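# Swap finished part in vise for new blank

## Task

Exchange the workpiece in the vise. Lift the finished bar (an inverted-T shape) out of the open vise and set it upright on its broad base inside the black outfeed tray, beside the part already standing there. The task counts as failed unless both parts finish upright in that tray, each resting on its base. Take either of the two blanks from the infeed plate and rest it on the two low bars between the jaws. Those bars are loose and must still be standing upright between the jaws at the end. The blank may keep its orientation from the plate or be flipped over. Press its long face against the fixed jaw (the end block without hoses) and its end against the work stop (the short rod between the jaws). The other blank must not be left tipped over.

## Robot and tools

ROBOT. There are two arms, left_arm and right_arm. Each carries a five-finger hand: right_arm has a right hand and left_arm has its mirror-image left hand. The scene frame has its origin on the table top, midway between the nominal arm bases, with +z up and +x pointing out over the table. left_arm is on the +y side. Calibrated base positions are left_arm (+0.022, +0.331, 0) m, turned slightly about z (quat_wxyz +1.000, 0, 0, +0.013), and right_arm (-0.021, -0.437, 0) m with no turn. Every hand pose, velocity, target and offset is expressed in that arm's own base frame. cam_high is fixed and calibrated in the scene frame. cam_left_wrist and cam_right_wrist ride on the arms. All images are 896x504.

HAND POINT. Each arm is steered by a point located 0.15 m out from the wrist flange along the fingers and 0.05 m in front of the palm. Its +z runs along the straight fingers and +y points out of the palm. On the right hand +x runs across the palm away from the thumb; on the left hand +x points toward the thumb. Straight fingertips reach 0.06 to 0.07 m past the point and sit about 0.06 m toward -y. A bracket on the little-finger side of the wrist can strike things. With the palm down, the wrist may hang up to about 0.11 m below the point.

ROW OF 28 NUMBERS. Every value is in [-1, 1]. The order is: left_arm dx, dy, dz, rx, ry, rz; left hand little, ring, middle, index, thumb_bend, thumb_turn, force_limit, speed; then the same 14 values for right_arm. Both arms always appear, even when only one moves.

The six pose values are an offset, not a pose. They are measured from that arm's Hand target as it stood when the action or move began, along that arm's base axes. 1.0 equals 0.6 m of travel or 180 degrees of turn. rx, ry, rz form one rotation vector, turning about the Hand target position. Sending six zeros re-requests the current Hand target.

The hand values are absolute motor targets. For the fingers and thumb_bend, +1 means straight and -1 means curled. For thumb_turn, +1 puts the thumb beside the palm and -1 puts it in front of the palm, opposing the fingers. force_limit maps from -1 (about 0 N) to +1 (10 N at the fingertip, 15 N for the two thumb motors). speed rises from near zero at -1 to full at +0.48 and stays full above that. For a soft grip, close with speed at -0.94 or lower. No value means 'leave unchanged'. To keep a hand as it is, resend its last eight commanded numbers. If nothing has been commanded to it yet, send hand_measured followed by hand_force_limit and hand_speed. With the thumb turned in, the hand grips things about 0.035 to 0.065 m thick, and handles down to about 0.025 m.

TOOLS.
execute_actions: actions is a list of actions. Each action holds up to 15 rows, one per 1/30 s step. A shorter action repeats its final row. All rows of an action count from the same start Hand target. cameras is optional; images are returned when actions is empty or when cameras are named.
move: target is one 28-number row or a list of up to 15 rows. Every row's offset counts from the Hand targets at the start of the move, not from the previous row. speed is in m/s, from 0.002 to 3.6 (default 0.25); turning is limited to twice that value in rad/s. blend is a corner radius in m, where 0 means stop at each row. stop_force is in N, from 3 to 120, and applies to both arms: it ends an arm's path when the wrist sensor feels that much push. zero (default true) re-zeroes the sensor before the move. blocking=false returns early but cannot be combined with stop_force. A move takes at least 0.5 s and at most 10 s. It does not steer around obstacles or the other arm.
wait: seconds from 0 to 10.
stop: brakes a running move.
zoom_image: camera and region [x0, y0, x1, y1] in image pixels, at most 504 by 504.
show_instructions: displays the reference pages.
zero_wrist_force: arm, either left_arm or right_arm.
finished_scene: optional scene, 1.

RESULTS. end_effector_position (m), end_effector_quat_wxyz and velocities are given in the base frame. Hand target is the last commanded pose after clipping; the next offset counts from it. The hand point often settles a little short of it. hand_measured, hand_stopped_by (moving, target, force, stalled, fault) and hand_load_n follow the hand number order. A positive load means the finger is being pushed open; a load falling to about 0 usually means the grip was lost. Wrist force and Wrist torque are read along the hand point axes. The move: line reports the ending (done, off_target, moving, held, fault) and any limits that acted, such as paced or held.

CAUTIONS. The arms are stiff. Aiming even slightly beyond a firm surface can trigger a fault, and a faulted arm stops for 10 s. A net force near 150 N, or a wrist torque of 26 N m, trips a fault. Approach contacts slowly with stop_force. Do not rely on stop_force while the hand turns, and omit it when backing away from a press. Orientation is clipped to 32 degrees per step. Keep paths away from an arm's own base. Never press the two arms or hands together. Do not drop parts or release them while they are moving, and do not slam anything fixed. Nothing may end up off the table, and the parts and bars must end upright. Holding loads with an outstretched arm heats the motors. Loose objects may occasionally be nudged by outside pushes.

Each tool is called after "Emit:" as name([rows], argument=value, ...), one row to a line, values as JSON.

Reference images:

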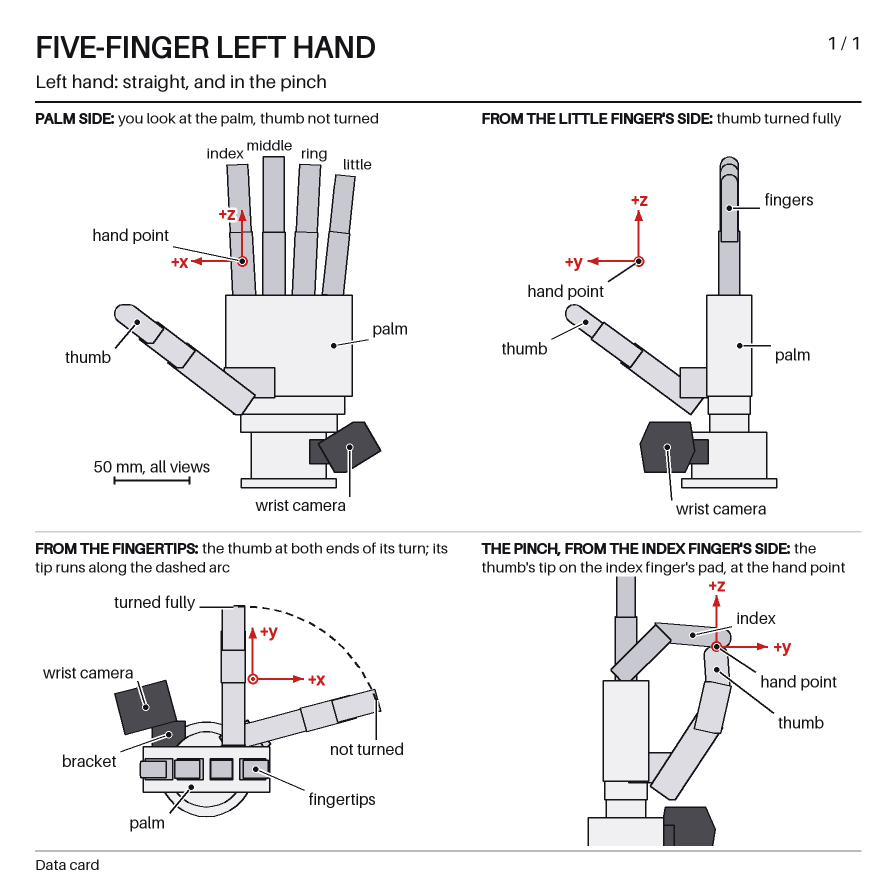

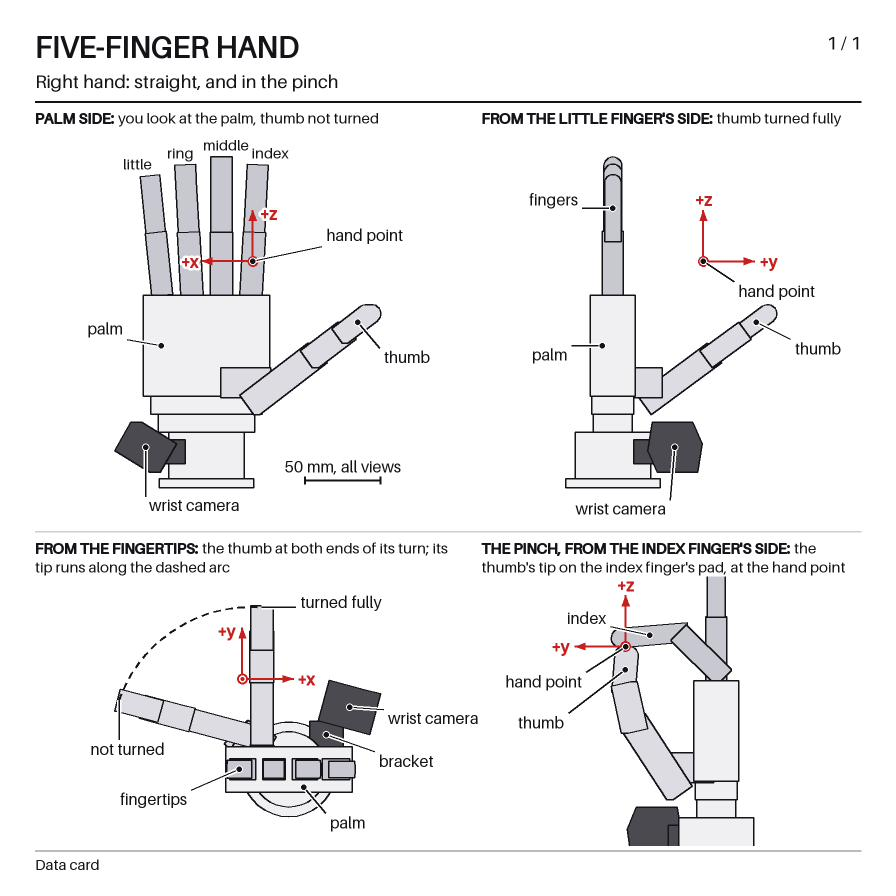

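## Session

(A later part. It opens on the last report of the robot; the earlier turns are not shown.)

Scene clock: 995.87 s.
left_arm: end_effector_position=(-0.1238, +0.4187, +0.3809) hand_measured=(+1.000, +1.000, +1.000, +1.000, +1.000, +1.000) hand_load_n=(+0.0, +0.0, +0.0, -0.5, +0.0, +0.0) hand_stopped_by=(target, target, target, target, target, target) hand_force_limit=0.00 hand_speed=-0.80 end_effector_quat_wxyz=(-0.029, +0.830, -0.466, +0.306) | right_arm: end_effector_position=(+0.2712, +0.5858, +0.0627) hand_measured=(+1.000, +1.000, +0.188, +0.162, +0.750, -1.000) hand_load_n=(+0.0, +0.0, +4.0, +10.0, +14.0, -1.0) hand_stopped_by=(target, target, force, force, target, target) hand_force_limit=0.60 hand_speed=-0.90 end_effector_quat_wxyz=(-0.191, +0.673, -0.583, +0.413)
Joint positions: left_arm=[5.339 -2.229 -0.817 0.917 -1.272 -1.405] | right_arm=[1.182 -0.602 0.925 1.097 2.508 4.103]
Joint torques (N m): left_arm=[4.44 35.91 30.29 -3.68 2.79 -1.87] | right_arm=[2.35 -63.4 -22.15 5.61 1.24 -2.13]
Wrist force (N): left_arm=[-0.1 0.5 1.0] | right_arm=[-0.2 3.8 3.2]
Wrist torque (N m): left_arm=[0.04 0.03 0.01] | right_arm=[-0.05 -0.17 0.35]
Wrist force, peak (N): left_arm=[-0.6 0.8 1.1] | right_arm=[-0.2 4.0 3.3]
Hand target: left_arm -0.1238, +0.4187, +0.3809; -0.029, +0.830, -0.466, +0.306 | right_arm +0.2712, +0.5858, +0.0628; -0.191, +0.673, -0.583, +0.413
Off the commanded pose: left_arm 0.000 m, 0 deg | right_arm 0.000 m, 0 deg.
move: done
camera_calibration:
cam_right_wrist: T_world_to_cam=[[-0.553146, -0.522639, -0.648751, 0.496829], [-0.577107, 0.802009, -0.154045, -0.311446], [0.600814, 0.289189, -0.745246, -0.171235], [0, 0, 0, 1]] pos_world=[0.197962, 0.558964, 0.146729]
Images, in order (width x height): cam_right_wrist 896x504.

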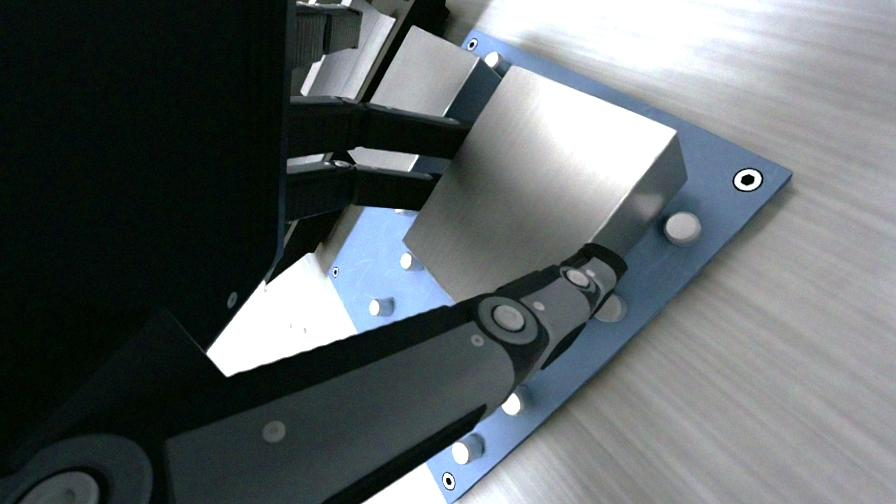

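Emit:
move([
  [0,0,0,0,0,0,1,1,1,1,1,1,0,-0.8, 0,0,0.2,0,0,0,1,1,-0.1,-0.1,0.745,-1,0.6,-0.9],
  [0,0,0,0,0,0,1,1,1,1,1,1,0,-0.8, 0.275,-0.439,0.2,0,0,0.0489,1,1,-0.1,-0.1,0.745,-1,0.6,-0.9],
], speed=0.1, blend=[0.02,0], cameras=["all"])

Emit:
zoom_image(camera="cam_right_wrist", region=[400, 20, 840, 420])

Scene clock: 1015.57 s.
left_arm: end_effector_position=(-0.1238, +0.4187, +0.3809) hand_measured=(+1.000, +1.000, +1.000, +1.000, +1.000, +1.000) hand_load_n=(+0.0, +0.0, +0.0, +0.0, -0.5, +0.0) hand_stopped_by=(target, target, target, target, target, target) hand_force_limit=0.00 hand_speed=-0.80 end_effector_quat_wxyz=(-0.029, +0.830, -0.466, +0.306) | right_arm: end_effector_position=(+0.4361, +0.3224, +0.1828) hand_measured=(+1.000, +1.000, +0.188, +0.162, +0.750, -1.000) hand_load_n=(+0.0, +0.0, +4.0, +10.0, +14.0, -1.0) hand_stopped_by=(target, target, force, force, target, target) hand_force_limit=0.60 hand_speed=-0.90 end_effector_quat_wxyz=(-0.223, +0.716, -0.529, +0.397)
Joint positions: left_arm=[5.339 -2.229 -0.817 0.917 -1.272 -1.405] | right_arm=[0.582 -1.31 1.613 0.457 2.126 3.182]
Joint torques (N m): left_arm=[4.53 35.67 29.94 -3.71 2.51 -1.74] | right_arm=[-7.28 -41.23 -11.74 -1.88 -0.46 -3.05]
Wrist force (N): left_arm=[0.0 0.7 1.0] | right_arm=[-0.1 3.3 3.4]
Wrist torque (N m): left_arm=[0.06 0.03 0.01] | right_arm=[-0.06 -0.19 0.36]
Wrist force, peak (N): left_arm=[-0.3 0.7 1.3] | right_arm=[-0.6 4.7 3.7]
Hand target: left_arm -0.1238, +0.4187, +0.3809; -0.029, +0.830, -0.466, +0.306 | right_arm +0.4362, +0.3224, +0.1828; -0.223, +0.716, -0.529, +0.397
Off the commanded pose: left_arm 0.000 m, 0 deg | right_arm 0.000 m, 0 deg.
move: done
camera_calibration:
cam_left_wrist: T_world_to_cam=[[0.805453, 0.350944, 0.477581, -0.234896], [-0.133561, -0.677614, 0.723188, -0.00773977], [0.577414, -0.64628, -0.498914, 0.64777], [0, 0, 0, 1]] pos_world=[-0.185868, 0.495831, 0.44096]
cam_right_wrist: T_world_to_cam=[[-0.466719, -0.601058, -0.64877, 0.515973], [-0.69298, 0.704318, -0.153998, 0.0955178], [0.549502, 0.37771, -0.74524, -0.110874], [0, 0, 0, 1]] pos_world=[0.367932, 0.284733, 0.266829]

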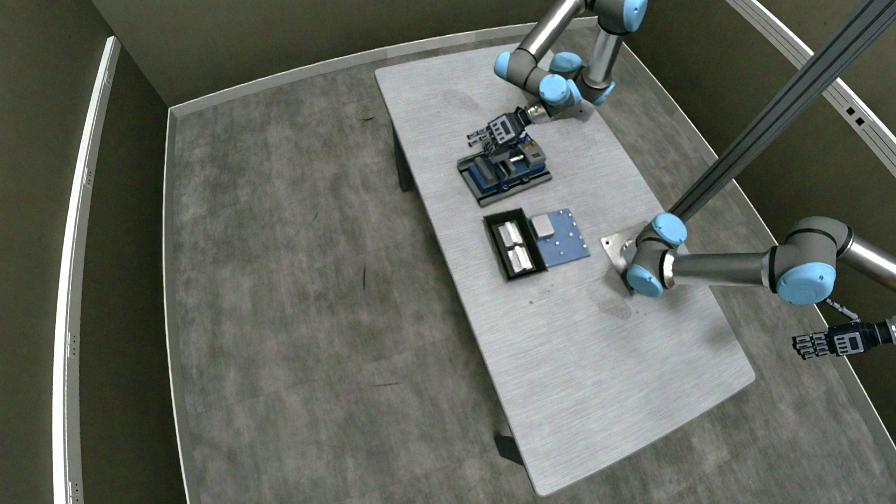

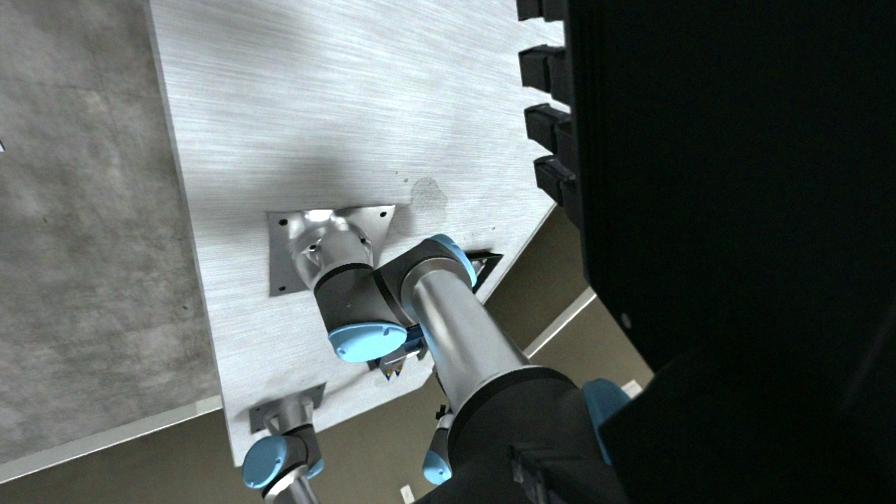

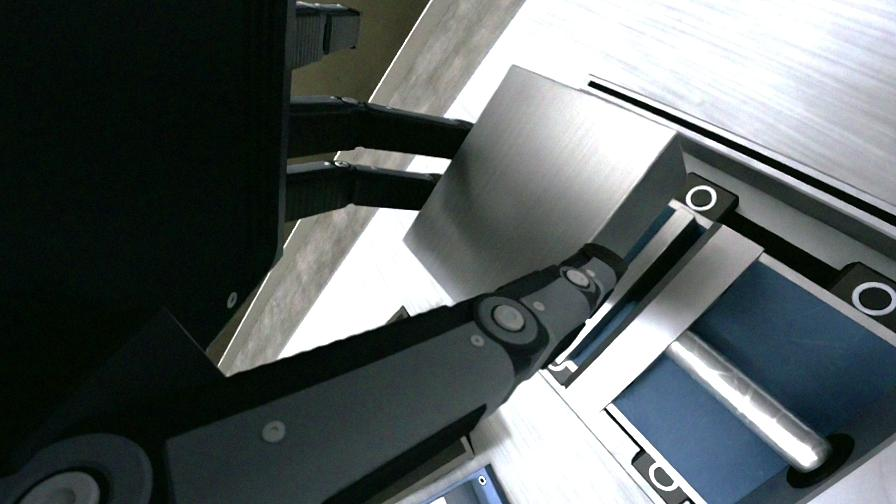

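Scaled by 1.145.

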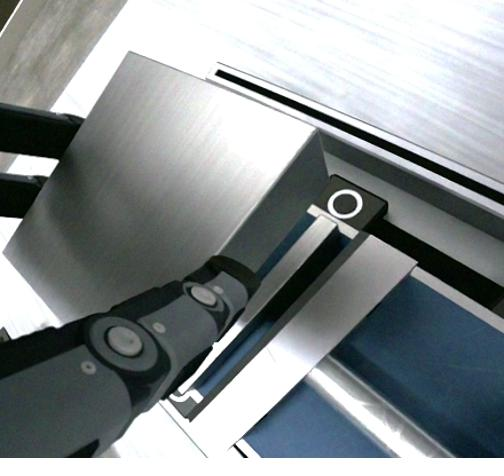

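Emit:
zoom_image(camera="cam_right_wrist", region=[530, 150, 800, 430])

Scaled by 1.800.

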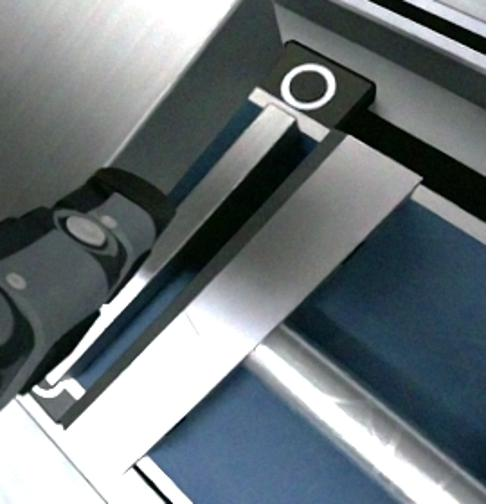

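Emit:
move(target=[0,0,0,0,0,0,1,1,1,1,1,1,0,-0.8, 0.13,0,0.0,0,0,0,1,1,-0.1,-0.1,0.745,-1,0.6,-0.9], speed=0.12, cameras=["cam_right_wrist"])

Emit:
zoom_image(camera="cam_right_wrist", region=[600, 100, 896, 420])

Scene clock: 1058.57 s.
left_arm: end_effector_position=(-0.1238, +0.4187, +0.3809) hand_measured=(+1.000, +1.000, +1.000, +1.000, +1.000, +1.000) hand_load_n=(+0.0, +0.0, +0.0, +0.0, +0.0, +0.0) hand_stopped_by=(target, target, target, target, target, target) hand_force_limit=0.00 hand_speed=-0.80 end_effector_quat_wxyz=(-0.029, +0.830, -0.466, +0.306) | right_arm: end_effector_position=(+0.5141, +0.3224, +0.1828) hand_measured=(+1.000, +1.000, +0.188, +0.162, +0.750, -1.000) hand_load_n=(+0.0, +0.0, +4.0, +9.5, +14.0, -1.0) hand_stopped_by=(target, target, force, force, target, target) hand_force_limit=0.60 hand_speed=-0.90 end_effector_quat_wxyz=(-0.223, +0.716, -0.529, +0.397)
Joint positions: left_arm=[5.339 -2.229 -0.817 0.917 -1.272 -1.405] | right_arm=[0.492 -1.193 1.448 0.47 2.059 3.112]
Joint torques (N m): left_arm=[4.7 36.72 29.82 -3.41 2.54 -1.65] | right_arm=[-6.74 -24.78 -26.02 2.97 -0.6 -2.87]
Wrist force (N): left_arm=[0.1 0.4 0.9] | right_arm=[-0.4 3.5 3.4]
Wrist torque (N m): left_arm=[0.02 0.02 0.02] | right_arm=[-0.06 -0.13 0.35]
Wrist force, peak (N): left_arm=[-0.3 0.5 1.4] | right_arm=[0.1 3.0 4.2]
Hand target: left_arm -0.1238, +0.4187, +0.3809; -0.029, +0.830, -0.466, +0.306 | right_arm +0.5142, +0.3224, +0.1828; -0.223, +0.716, -0.529, +0.397
Off the commanded pose: left_arm 0.000 m, 0 deg | right_arm 0.000 m, 0 deg.
move: done
camera_calibration:
cam_right_wrist: T_world_to_cam=[[-0.466609, -0.60111, -0.648801, 0.552243], [-0.693023, 0.704258, -0.154078, 0.149629], [0.549541, 0.37774, -0.745196, -0.15368], [0, 0, 0, 1]] pos_world=[0.445832, 0.284633, 0.266829]
Images, in order (width x height): cam_right_wrist 896x504.

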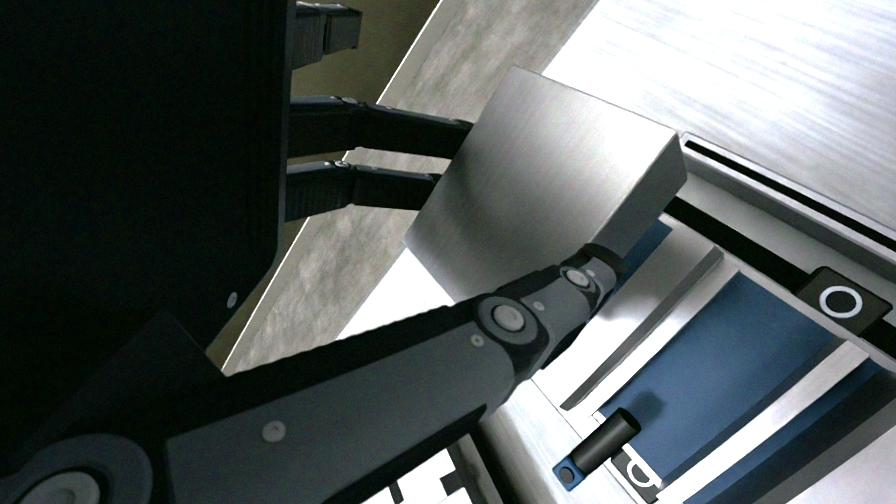

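Scaled by 1.575.

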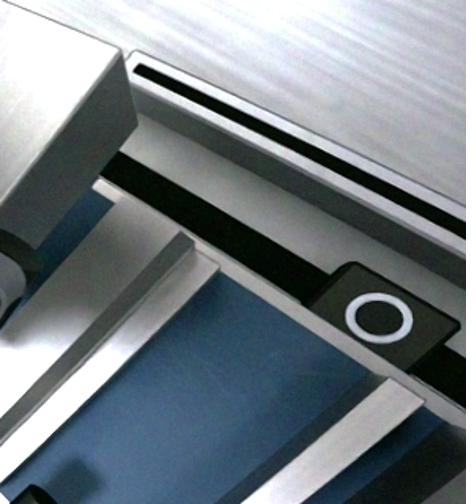

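Emit:
move([
  [0,0,0,0,0,0,1,1,1,1,1,1,0,-0.8, -0.1295,0.006,0.0,0,0,0,1,1,-0.1,-0.1,0.745,-1,0.6,-0.9],
  [0,0,0,0,0,0,1,1,1,1,1,1,0,-0.8, -0.1295,0.006,-0.0547,0,0,0,1,1,-0.1,-0.1,0.745,-1,0.6,-0.9],
], speed=0.08, cameras=["cam_right_wrist"])

Emit:
zoom_image(camera="cam_right_wrist", region=[400, 20, 840, 420])

Scene clock: 1080.77 s.
left_arm: end_effector_position=(-0.1238, +0.4187, +0.3809) hand_measured=(+1.000, +1.000, +1.000, +1.000, +1.000, +1.000) hand_load_n=(+0.0, +0.0, +0.0, +0.0, +0.0, +0.0) hand_stopped_by=(target, target, target, target, target, target) hand_force_limit=0.00 hand_speed=-0.80 end_effector_quat_wxyz=(-0.029, +0.830, -0.466, +0.306) | right_arm: end_effector_position=(+0.4365, +0.3260, +0.1500) hand_measured=(+1.000, +1.000, +0.188, +0.162, +0.750, -1.000) hand_load_n=(+0.0, +0.0, +4.5, +9.5, +14.0, -1.0) hand_stopped_by=(target, target, force, force, target, target) hand_force_limit=0.60 hand_speed=-0.90 end_effector_quat_wxyz=(-0.223, +0.716, -0.529, +0.397)
Joint positions: left_arm=[5.339 -2.229 -0.817 0.917 -1.272 -1.405] | right_arm=[0.588 -1.277 1.658 0.382 2.131 3.188]
Joint torques (N m): left_arm=[3.94 36.06 29.4 -3.49 2.45 -1.64] | right_arm=[5.49 -20.2 -11.71 -2.14 0.88 -2.75]
Wrist force (N): left_arm=[-0.3 0.7 1.0] | right_arm=[0.0 3.6 3.2]
Wrist torque (N m): left_arm=[0.05 0.06 -0.02] | right_arm=[0.00 -0.19 0.20]
Wrist force, peak (N): left_arm=[-0.2 0.6 1.4] | right_arm=[0.1 3.2 4.6]
Hand target: left_arm -0.1238, +0.4187, +0.3809; -0.029, +0.830, -0.466, +0.306 | right_arm +0.4365, +0.3260, +0.1500; -0.223, +0.716, -0.529, +0.397
Off the commanded pose: left_arm 0.000 m, 0 deg | right_arm 0.000 m, 0 deg.
move: done
camera_calibration:
cam_right_wrist: T_world_to_cam=[[-0.466684, -0.601034, -0.648817, 0.496993], [-0.692971, 0.704324, -0.154009, 0.0882227], [0.549542, 0.377738, -0.745196, -0.136763], [0, 0, 0, 1]] pos_world=[0.368232, 0.288233, 0.234129]
Images, in order (width x height): cam_right_wrist 896x504.

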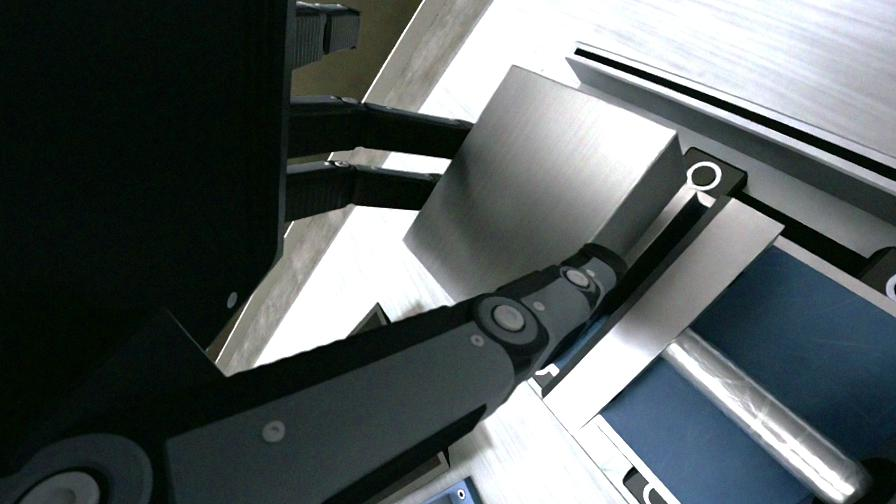

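Scaled by 1.145.

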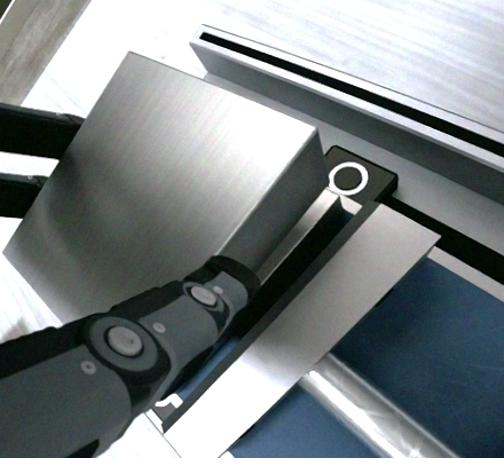

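Emit:
move(target=[0,0,0,0,0,0,1,1,1,1,1,1,0,-0.8, 0,0,-0.0417,0,0,0,1,1,-0.1,-0.1,0.745,-1,0.6,-0.9], speed=0.02, stop_force=4)

Emit:
move(target=[0,0,0,0,0,0,1,1,1,1,1,1,0,-0.8, 0,0,-0.025,0,0,0,1,1,-0.1,-0.1,0.745,-1,0.6,-0.9], speed=0.008, stop_force=3.5, cameras=["cam_right_wrist"])

Emit:
zoom_image(camera="cam_right_wrist", region=[400, 20, 840, 420])

Scene clock: 1090.43 s.
left_arm: end_effector_position=(-0.1238, +0.4187, +0.3809) hand_measured=(+1.000, +1.000, +1.000, +1.000, +1.000, +1.000) hand_load_n=(+0.0, +0.0, +0.0, +0.0, +0.0, +0.0) hand_stopped_by=(target, target, target, target, target, target) hand_force_limit=0.00 hand_speed=-0.80 end_effector_quat_wxyz=(-0.029, +0.830, -0.466, +0.306) | right_arm: end_effector_position=(+0.4365, +0.3259, +0.1335) hand_measured=(+1.000, +1.000, +0.188, +0.162, +0.752, -1.000) hand_load_n=(+0.0, +0.0, +4.0, +9.0, +14.5, +0.0) hand_stopped_by=(target, target, force, force, target, target) hand_force_limit=0.60 hand_speed=-0.90 end_effector_quat_wxyz=(-0.222, +0.716, -0.529, +0.397)
Joint positions: left_arm=[5.339 -2.229 -0.817 0.917 -1.272 -1.405] | right_arm=[0.588 -1.261 1.683 0.341 2.13 3.188]
Joint torques (N m): left_arm=[3.12 36.33 29.05 -3.47 2.59 -1.69] | right_arm=[-4.61 -41.59 -24.37 2.58 0.38 -0.59]
Wrist force (N): left_arm=[-0.4 0.5 0.9] | right_arm=[0.4 4.3 1.0]
Wrist torque (N m): left_arm=[0.04 0.08 -0.01] | right_arm=[-0.04 -0.06 0.21]
Wrist force, peak (N): left_arm=[-0.1 0.6 1.5] | right_arm=[-0.8 3.8 -6.0]
Hand target: left_arm -0.1238, +0.4187, +0.3809; -0.029, +0.830, -0.466, +0.306 | right_arm +0.4365, +0.3259, +0.1335; -0.222, +0.716, -0.529, +0.397 (not the last commanded pose)
Off the commanded pose: left_arm 0.000 m, 0 deg | right_arm 0.009 m, 0 deg.
move: contact (right_arm)

Scene clock: 1091.67 s.
left_arm: end_effector_position=(-0.1238, +0.4187, +0.3809) hand_measured=(+1.000, +1.000, +1.000, +1.000, +1.000, +1.000) hand_load_n=(+0.0, +0.0, -0.5, +0.0, +0.0, +0.0) hand_stopped_by=(target, target, target, target, target, target) hand_force_limit=0.00 hand_speed=-0.80 end_effector_quat_wxyz=(-0.029, +0.830, -0.466, +0.306) | right_arm: end_effector_position=(+0.4365, +0.3260, +0.1333) hand_measured=(+1.000, +1.000, +0.188, +0.162, +0.752, -1.000) hand_load_n=(+0.0, +0.0, +3.5, +8.5, +14.5, +0.0) hand_stopped_by=(target, target, force, force, target, target) hand_force_limit=0.60 hand_speed=-0.90 end_effector_quat_wxyz=(-0.223, +0.716, -0.529, +0.397)
Joint positions: left_arm=[5.339 -2.229 -0.817 0.917 -1.272 -1.405] | right_arm=[0.588 -1.261 1.683 0.341 2.13 3.188]
Joint torques (N m): left_arm=[3.68 36.19 28.66 -3.48 2.47 -1.6] | right_arm=[-4.85 -41.52 -24.45 2.36 0.45 -0.62]
Wrist force (N): left_arm=[-0.2 0.4 1.0] | right_arm=[0.1 5.0 0.3]
Wrist torque (N m): left_arm=[0.01 0.05 0.00] | right_arm=[-0.07 -0.05 0.21]
Wrist force, peak (N): left_arm=[-0.4 0.5 1.2] | right_arm=[0.2 5.2 0.4]
Hand target: left_arm -0.1238, +0.4187, +0.3809; -0.029, +0.830, -0.466, +0.306 | right_arm +0.4365, +0.3260, +0.1333; -0.223, +0.716, -0.529, +0.397 (not the last commanded pose)
Off the commanded pose: left_arm 0.000 m, 0 deg | right_arm 0.015 m, 0 deg.
move: contact (right_arm)
camera_calibration:
cam_right_wrist: T_world_to_cam=[[-0.46667, -0.601152, -0.648718, 0.4861], [-0.693069, 0.704227, -0.154015, 0.0857009], [0.549431, 0.377732, -0.745281, -0.149221], [0, 0, 0, 1]] pos_world=[0.368232, 0.288232, 0.217329]
Images, in order (width x height): cam_right_wrist 896x504.

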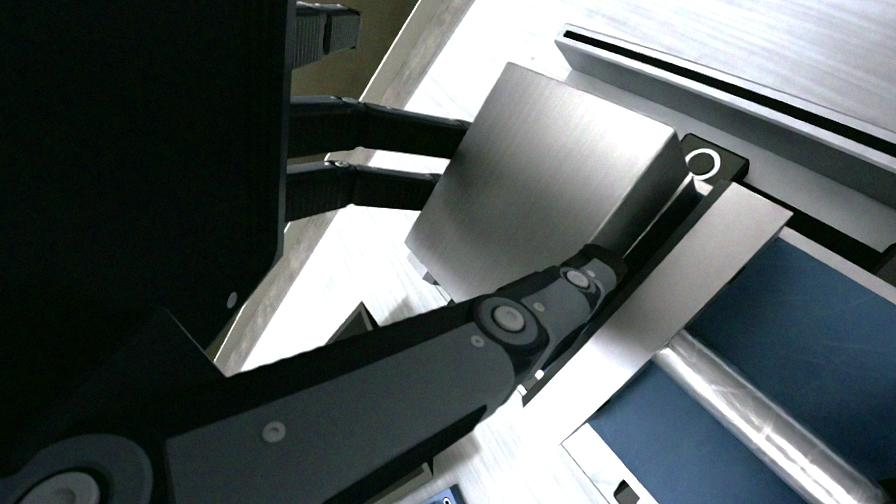

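Scaled by 1.145.

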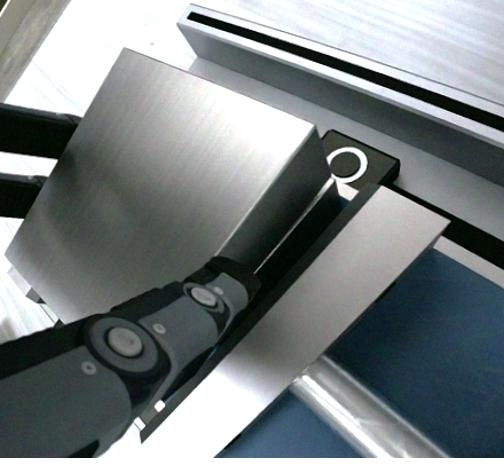

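Emit:
move([
  [0,0,0,0,0,0,1,1,1,1,1,1,0,-0.8, 0,0,0.018,0,0,0,1,1,-0.1,-0.1,0.745,-1,0.6,-0.9],
  [0,0,0,0,0,0,1,1,1,1,1,1,0,-0.8, 0.0025,0.0003,0.018,-0.001,0.0083,-0.015,1,1,-0.1,-0.1,0.745,-1,0.6,-0.9],
], speed=0.03, cameras=["cam_right_wrist"])

Emit:
zoom_image(camera="cam_right_wrist", region=[490, 30, 830, 330])

Emit:
zoom_image(camera="cam_right_wrist", region=[380, 180, 680, 440])

Scene clock: 1163.17 s.
left_arm: end_effector_position=(-0.1238, +0.4187, +0.3809) hand_measured=(+1.000, +1.000, +1.000, +1.000, +1.000, +1.000) hand_load_n=(+0.0, +0.0, +0.0, +0.0, -0.5, +0.0) hand_stopped_by=(target, target, target, target, target, target) hand_force_limit=0.00 hand_speed=-0.80 end_effector_quat_wxyz=(-0.029, +0.830, -0.466, +0.306) | right_arm: end_effector_position=(+0.4380, +0.3261, +0.1441) hand_measured=(+1.000, +1.000, +0.188, +0.162, +0.752, -1.000) hand_load_n=(+0.0, -0.5, +4.5, +9.0, +14.0, -0.5) hand_stopped_by=(target, target, force, force, target, target) hand_force_limit=0.60 hand_speed=-0.90 end_effector_quat_wxyz=(-0.205, +0.709, -0.548, +0.394)
Joint positions: left_arm=[5.339 -2.229 -0.817 0.917 -1.272 -1.405] | right_arm=[0.594 -1.238 1.62 0.433 2.159 3.242]
Joint torques (N m): left_arm=[3.12 35.33 28.41 -3.55 2.37 -1.45] | right_arm=[8.55 -21.32 -24.66 3.51 2.99 2.12]
Wrist force (N): left_arm=[-0.1 0.5 1.3] | right_arm=[-0.3 3.3 3.1]
Wrist torque (N m): left_arm=[0.02 0.05 0.01] | right_arm=[-0.03 -0.14 0.19]
Wrist force, peak (N): left_arm=[-0.2 0.7 1.3] | right_arm=[0.1 5.3 0.5]
Hand target: left_arm -0.1238, +0.4187, +0.3809; -0.029, +0.830, -0.466, +0.306 | right_arm +0.4380, +0.3261, +0.1441; -0.205, +0.709, -0.548, +0.394
Off the commanded pose: left_arm 0.000 m, 0 deg | right_arm 0.000 m, 0 deg.
move: done
camera_calibration:
cam_right_wrist: T_world_to_cam=[[-0.511095, -0.580158, -0.634192, 0.504489], [-0.663019, 0.735651, -0.138647, 0.0626351], [0.546981, 0.34962, -0.760643, -0.129613], [0, 0, 0, 1]] pos_world=[0.370266, 0.291921, 0.230038]
Images, in order (width x height): cam_right_wrist 896x504.

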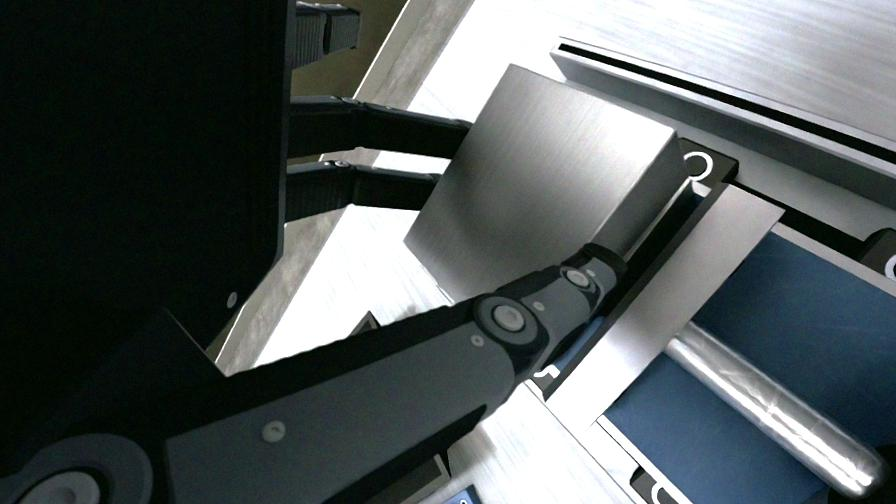

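Scaled by 1.482.

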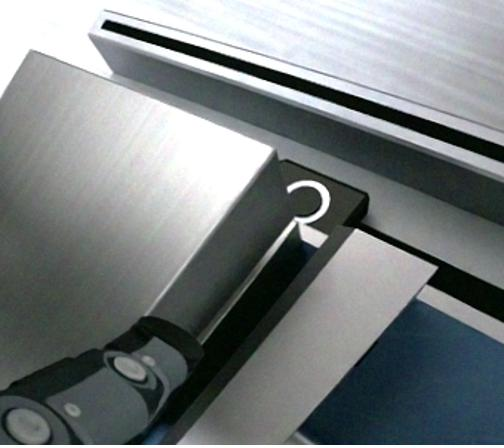

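Scaled by 1.680.

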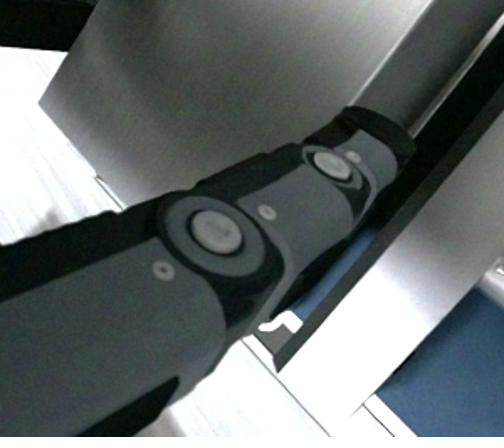

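Emit:
move(target=[0,0,0,0,0,0,1,1,1,1,1,1,0,-0.8, 0.0005,0,-0.01,0,0,0.0067,1,1,-0.1,-0.1,0.745,-1,0.6,-0.9], speed=0.02)

Emit:
move(target=[0,0,0,0,0,0,1,1,1,1,1,1,0,-0.8, 0,0,-0.05,0,0,0,1,1,-0.1,-0.1,0.745,-1,0.6,-0.9], speed=0.012, stop_force=3.5, cameras=["cam_right_wrist"])

Emit:
zoom_image(camera="cam_right_wrist", region=[400, 30, 840, 430])

Scene clock: 1182.27 s.
left_arm: end_effector_position=(-0.1238, +0.4187, +0.3809) hand_measured=(+1.000, +1.000, +1.000, +1.000, +1.000, +1.000) hand_load_n=(+0.0, -0.5, +0.0, +0.0, +0.0, +0.0) hand_stopped_by=(target, target, target, target, target, target) hand_force_limit=0.00 hand_speed=-0.80 end_effector_quat_wxyz=(-0.029, +0.830, -0.466, +0.306) | right_arm: end_effector_position=(+0.4383, +0.3261, +0.1381) hand_measured=(+1.000, +1.000, +0.188, +0.162, +0.752, -1.000) hand_load_n=(+0.0, +0.0, +4.5, +9.5, +14.0, -0.5) hand_stopped_by=(target, target, force, force, target, target) hand_force_limit=0.60 hand_speed=-0.90 end_effector_quat_wxyz=(-0.209, +0.715, -0.541, +0.392)
Joint positions: left_arm=[5.339 -2.229 -0.817 0.917 -1.272 -1.405] | right_arm=[0.588 -1.241 1.639 0.406 2.141 3.219]
Joint torques (N m): left_arm=[2.98 35.5 28.72 -3.55 2.38 -1.5] | right_arm=[-6.84 -42.64 -10.55 -1.82 -0.18 -2.86]
Wrist force (N): left_arm=[-0.3 0.1 1.2] | right_arm=[-0.1 3.5 3.1]
Wrist torque (N m): left_arm=[-0.04 0.07 0.01] | right_arm=[0.00 -0.18 0.36]
Wrist force, peak (N): left_arm=[-0.1 0.6 1.4] | right_arm=[-0.3 3.6 3.3]
Hand target: left_arm -0.1238, +0.4187, +0.3809; -0.029, +0.830, -0.466, +0.306 | right_arm +0.4383, +0.3261, +0.1381; -0.209, +0.715, -0.541, +0.392
Off the commanded pose: left_arm 0.000 m, 0 deg | right_arm 0.000 m, 0 deg.
move: done

Scene clock: 1184.73 s.
left_arm: end_effector_position=(-0.1238, +0.4187, +0.3809) hand_measured=(+1.000, +1.000, +1.000, +1.000, +1.000, +1.000) hand_load_n=(+0.0, +0.0, +0.0, +0.0, -0.5, +0.0) hand_stopped_by=(target, target, target, target, target, target) hand_force_limit=0.00 hand_speed=-0.80 end_effector_quat_wxyz=(-0.029, +0.830, -0.466, +0.306) | right_arm: end_effector_position=(+0.4383, +0.3261, +0.1227) hand_measured=(+1.000, +1.000, +0.188, +0.162, +0.752, -1.000) hand_load_n=(+0.0, +0.0, +3.5, +8.5, +14.5, -0.5) hand_stopped_by=(target, target, force, force, target, target) hand_force_limit=0.60 hand_speed=-0.90 end_effector_quat_wxyz=(-0.209, +0.715, -0.541, +0.392)
Joint positions: left_arm=[5.339 -2.229 -0.817 0.917 -1.272 -1.405] | right_arm=[0.588 -1.226 1.661 0.368 2.141 3.219]
Joint torques (N m): left_arm=[2.93 36.08 29.2 -3.44 2.38 -1.54] | right_arm=[-6.33 -43.31 -24.8 2.37 -0.41 -2.51]
Wrist force (N): left_arm=[-0.2 0.4 1.1] | right_arm=[0.3 6.6 1.2]
Wrist torque (N m): left_arm=[0.01 0.06 0.00] | right_arm=[0.02 -0.09 0.37]
Wrist force, peak (N): left_arm=[-0.2 0.4 1.5] | right_arm=[-0.2 7.0 2.0]
Hand target: left_arm -0.1238, +0.4187, +0.3809; -0.029, +0.830, -0.466, +0.306 | right_arm +0.4383, +0.3261, +0.1227; -0.209, +0.715, -0.541, +0.392 (not the last commanded pose)
Off the commanded pose: left_arm 0.000 m, 0 deg | right_arm 0.015 m, 0 deg.
move: contact (right_arm)
camera_calibration:
cam_right_wrist: T_world_to_cam=[[-0.498949, -0.590716, -0.634117, 0.489174], [-0.678249, 0.721647, -0.138581, 0.071069], [0.539471, 0.360944, -0.760717, -0.146446], [0, 0, 0, 1]] pos_world=[0.371279, 0.290535, 0.208639]
Images, in order (width x height): cam_right_wrist 896x504.

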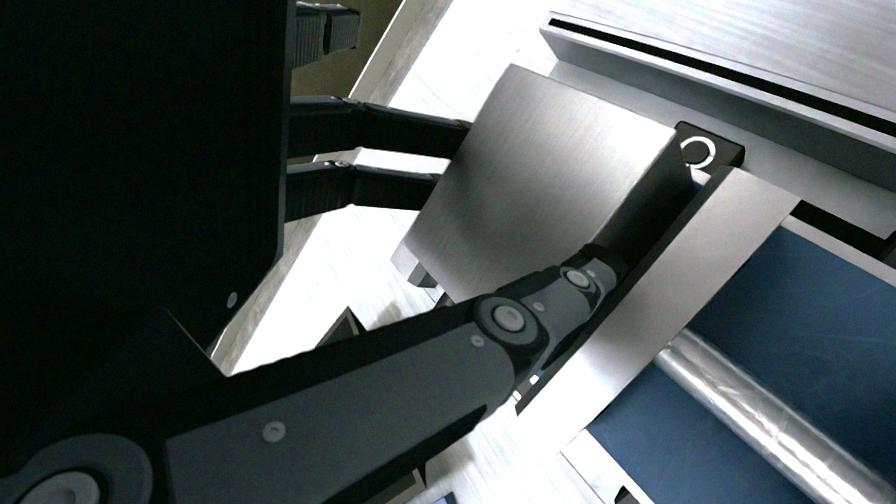

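Scaled by 1.145.

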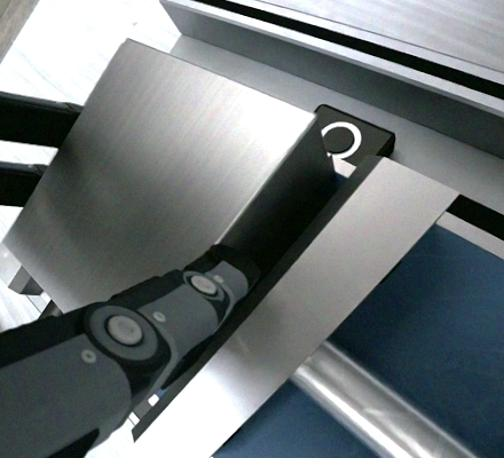

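Emit:
wait(seconds=0.2, cameras=["all"])

Emit:
zoom_image(camera="cam_high", region=[440, 100, 570, 220])

Emit:
zoom_image(camera="cam_right_wrist", region=[340, 200, 560, 400])

Scene clock: 1203.60 s.
left_arm: end_effector_position=(-0.1238, +0.4187, +0.3809) hand_measured=(+1.000, +1.000, +1.000, +1.000, +1.000, +1.000) hand_load_n=(+0.0, +0.0, +0.0, +0.0, +0.0, +0.0) hand_stopped_by=(target, target, target, target, target, target) hand_force_limit=0.00 hand_speed=-0.80 end_effector_quat_wxyz=(-0.029, +0.830, -0.466, +0.306) | right_arm: end_effector_position=(+0.4383, +0.3261, +0.1227) hand_measured=(+1.000, +1.000, +0.188, +0.162, +0.752, -1.000) hand_load_n=(+0.0, +0.0, +3.5, +8.5, +14.5, -0.5) hand_stopped_by=(target, target, force, force, target, target) hand_force_limit=0.60 hand_speed=-0.90 end_effector_quat_wxyz=(-0.209, +0.715, -0.541, +0.392)
Joint positions: left_arm=[5.339 -2.229 -0.817 0.917 -1.272 -1.405] | right_arm=[0.588 -1.226 1.661 0.368 2.141 3.219]
Joint torques (N m): left_arm=[2.82 36.23 28.28 -3.5 2.61 -1.44] | right_arm=[-6.49 -41.72 -24.18 1.57 -0.49 -1.73]
Wrist force (N): left_arm=[-0.2 0.5 0.9] | right_arm=[0.7 6.5 1.0]
Wrist torque (N m): left_arm=[0.04 0.06 0.00] | right_arm=[0.01 -0.11 0.38]
Wrist force, peak (N): left_arm=[-0.1 0.5 1.4] | right_arm=[-0.1 6.9 1.9]
Hand target: left_arm -0.1238, +0.4187, +0.3809; -0.029, +0.830, -0.466, +0.306 | right_arm +0.4383, +0.3261, +0.1227; -0.209, +0.715, -0.541, +0.392 (not the last commanded pose)
Off the commanded pose: left_arm 0.000 m, 0 deg | right_arm 0.015 m, 0 deg.
wait: 0.20 s; at rest from the start
camera_calibration:
cam_left_wrist: T_world_to_cam=[[0.805453, 0.350944, 0.477581, -0.234896], [-0.133561, -0.677614, 0.723188, -0.00773977], [0.577414, -0.64628, -0.498914, 0.64777], [0, 0, 0, 1]] pos_world=[-0.185868, 0.495831, 0.44096]
cam_right_wrist: T_world_to_cam=[[-0.498916, -0.590693, -0.634164, 0.489165], [-0.678241, 0.721652, -0.138591, 0.071067], [0.539511, 0.360971, -0.760676, -0.146477], [0, 0, 0, 1]] pos_world=[0.371279, 0.290535, 0.208638]

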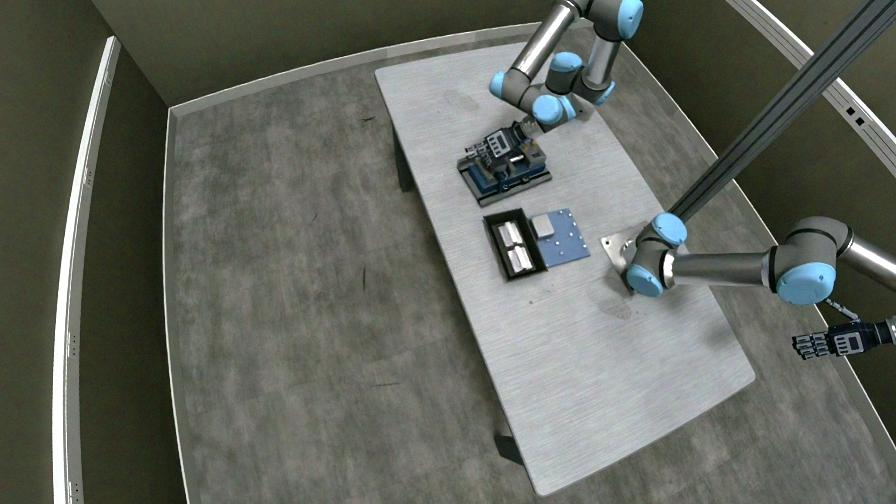

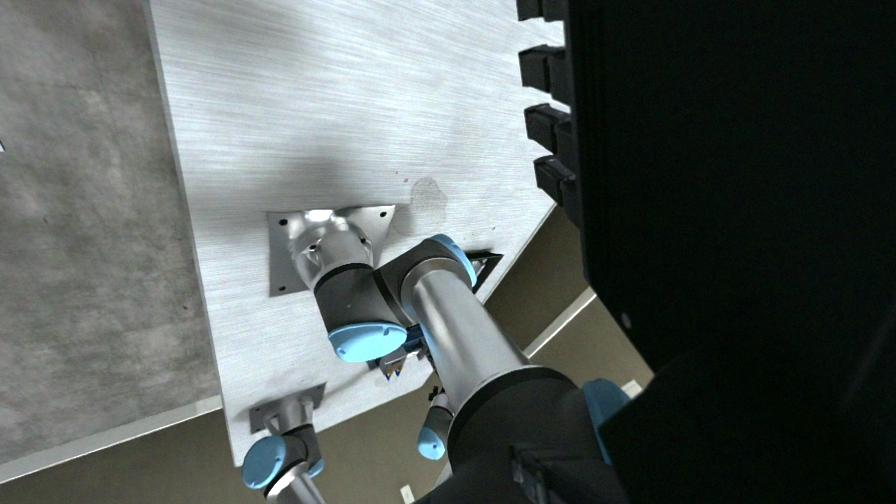

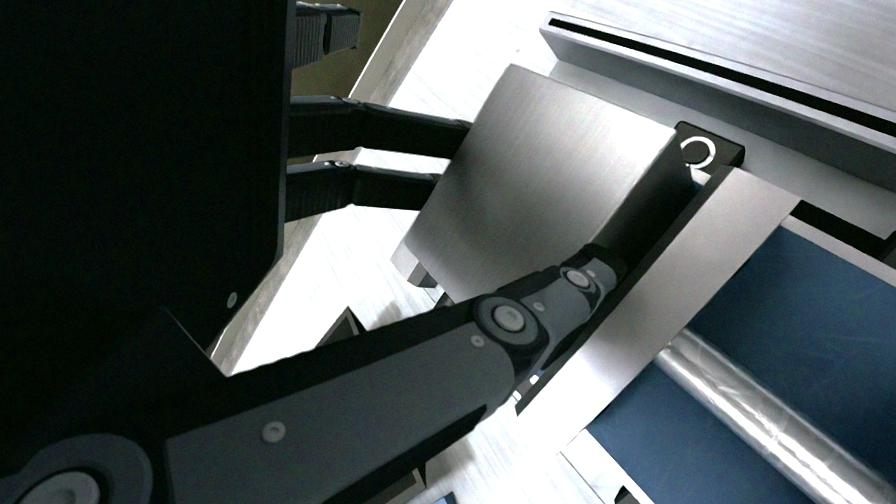

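Scaled by 3.877.

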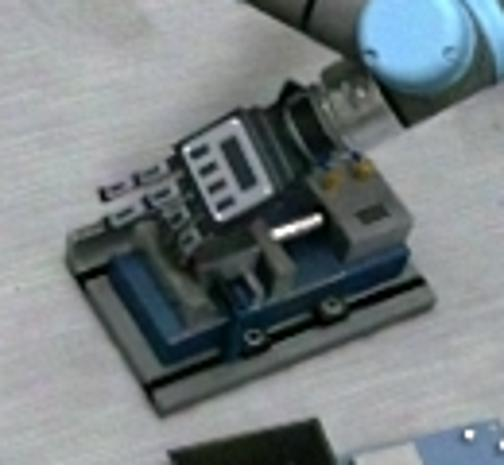

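Scaled by 2.291.

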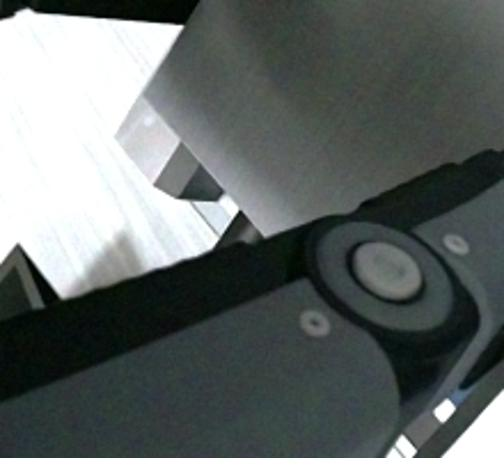

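Emit:
zoom_image(camera="cam_right_wrist", region=[600, 90, 780, 270])

Scaled by 2.800.

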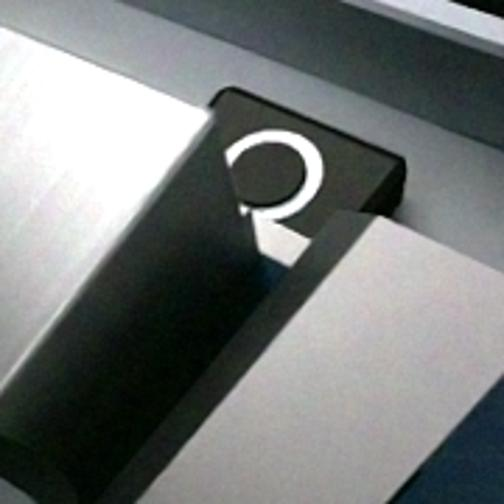

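Emit:
move(target=[0,0,0,0,0,0,1,1,1,1,1,1,0,-0.8, -0.005,0,0.003,0,0,0,1,1,-0.1,-0.1,0.745,-1,0.6,-0.9], speed=0.01)

Emit:
move(target=[0,0,0,0,0,0,1,1,1,1,1,1,0,-0.8, 0,0,-0.025,0,0,0,1,1,-0.1,-0.1,0.745,-1,0.6,-0.9], speed=0.008, stop_force=3.5, cameras=["cam_right_wrist"])

Emit:
zoom_image(camera="cam_right_wrist", region=[600, 90, 780, 270])

Emit:
zoom_image(camera="cam_right_wrist", region=[340, 200, 560, 400])

Scene clock: 1288.87 s.
left_arm: end_effector_position=(-0.1238, +0.4187, +0.3809) hand_measured=(+1.000, +1.000, +1.000, +1.000, +1.000, +1.000) hand_load_n=(+0.0, +0.0, +0.0, +0.0, +0.0, +0.0) hand_stopped_by=(target, target, target, target, target, target) hand_force_limit=0.00 hand_speed=-0.80 end_effector_quat_wxyz=(-0.029, +0.830, -0.466, +0.306) | right_arm: end_effector_position=(+0.4354, +0.3261, +0.1244) hand_measured=(+1.000, +1.000, +0.188, +0.162, +0.752, -1.000) hand_load_n=(+0.0, +0.0, +4.5, +9.5, +13.5, -1.0) hand_stopped_by=(target, target, force, force, target, target) hand_force_limit=0.60 hand_speed=-0.90 end_effector_quat_wxyz=(-0.209, +0.715, -0.541, +0.392)
Joint positions: left_arm=[5.339 -2.229 -0.817 0.917 -1.272 -1.405] | right_arm=[0.592 -1.232 1.664 0.372 2.143 3.222]
Joint torques (N m): left_arm=[2.3 36.13 28.28 -3.52 2.41 -1.36] | right_arm=[7.56 -43.54 -10.64 3.23 2.93 2.52]
Wrist force (N): left_arm=[-0.4 0.5 1.3] | right_arm=[-0.1 3.6 3.3]
Wrist torque (N m): left_arm=[0.03 0.09 -0.01] | right_arm=[0.01 -0.19 0.20]
Wrist force, peak (N): left_arm=[-0.3 0.8 1.2] | right_arm=[-0.2 7.0 1.8]
Hand target: left_arm -0.1238, +0.4187, +0.3809; -0.029, +0.830, -0.466, +0.306 | right_arm +0.4353, +0.3261, +0.1245; -0.209, +0.715, -0.541, +0.392
Off the commanded pose: left_arm 0.000 m, 0 deg | right_arm 0.000 m, 0 deg.
move: done

Scene clock: 1290.33 s.
left_arm: end_effector_position=(-0.1238, +0.4187, +0.3809) hand_measured=(+1.000, +1.000, +1.000, +1.000, +1.000, +1.000) hand_load_n=(+0.0, +0.0, +0.0, +0.0, +0.0, +0.0) hand_stopped_by=(target, target, target, target, target, target) hand_force_limit=0.00 hand_speed=-0.80 end_effector_quat_wxyz=(-0.029, +0.830, -0.466, +0.306) | right_arm: end_effector_position=(+0.4353, +0.3261, +0.1225) hand_measured=(+1.000, +1.000, +0.188, +0.162, +0.752, -1.000) hand_load_n=(+0.0, +0.0, +4.5, +9.5, +14.0, -1.0) hand_stopped_by=(target, target, force, force, target, target) hand_force_limit=0.60 hand_speed=-0.90 end_effector_quat_wxyz=(-0.209, +0.715, -0.541, +0.392)
Joint positions: left_arm=[5.339 -2.229 -0.817 0.917 -1.272 -1.405] | right_arm=[0.592 -1.23 1.667 0.368 2.143 3.222]
Joint torques (N m): left_arm=[2.85 35.98 28.95 -3.34 2.34 -1.34] | right_arm=[4.51 -42.5 -23.88 3.42 -0.44 1.97]
Wrist force (N): left_arm=[-0.5 0.6 0.9] | right_arm=[0.0 3.5 3.3]
Wrist torque (N m): left_arm=[0.06 0.09 -0.02] | right_arm=[0.01 -0.21 0.20]
Wrist force, peak (N): left_arm=[-0.1 0.8 1.2] | right_arm=[2.8 -3.1 -3.7]
Hand target: left_arm -0.1238, +0.4187, +0.3809; -0.029, +0.830, -0.466, +0.306 | right_arm +0.4353, +0.3261, +0.1225; -0.209, +0.715, -0.541, +0.392 (not the last commanded pose)
Off the commanded pose: left_arm 0.000 m, 0 deg | right_arm 0.013 m, 0 deg.
move: contact (right_arm)
camera_calibration:
cam_right_wrist: T_world_to_cam=[[-0.498916, -0.590693, -0.634164, 0.487541], [-0.678241, 0.721652, -0.138591, 0.0690045], [0.539511, 0.360971, -0.760676, -0.145011], [0, 0, 0, 1]] pos_world=[0.368279, 0.290535, 0.208438]
Images, in order (width x height): cam_right_wrist 896x504.

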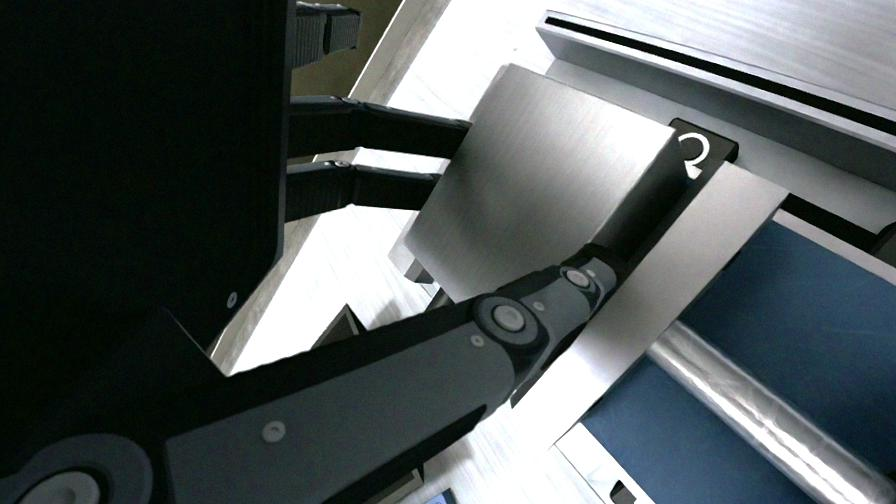

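Scaled by 2.800.

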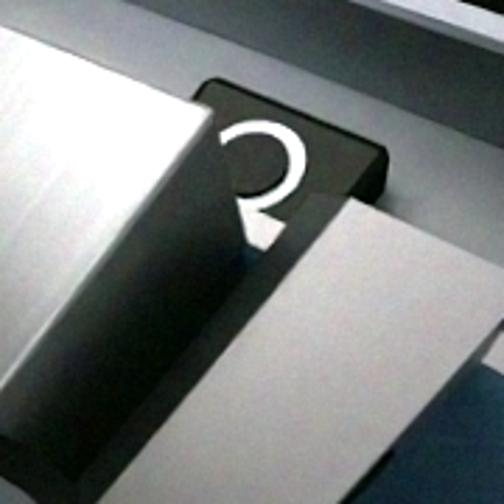

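Scaled by 2.291.

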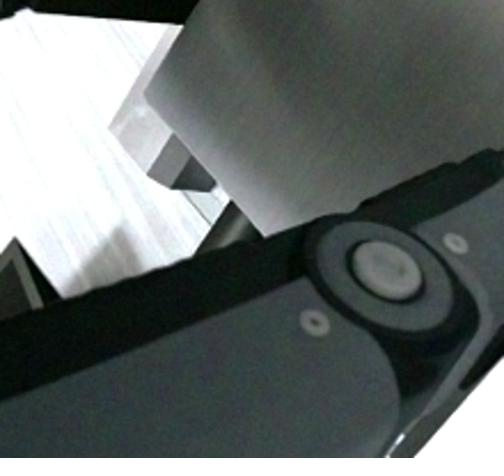

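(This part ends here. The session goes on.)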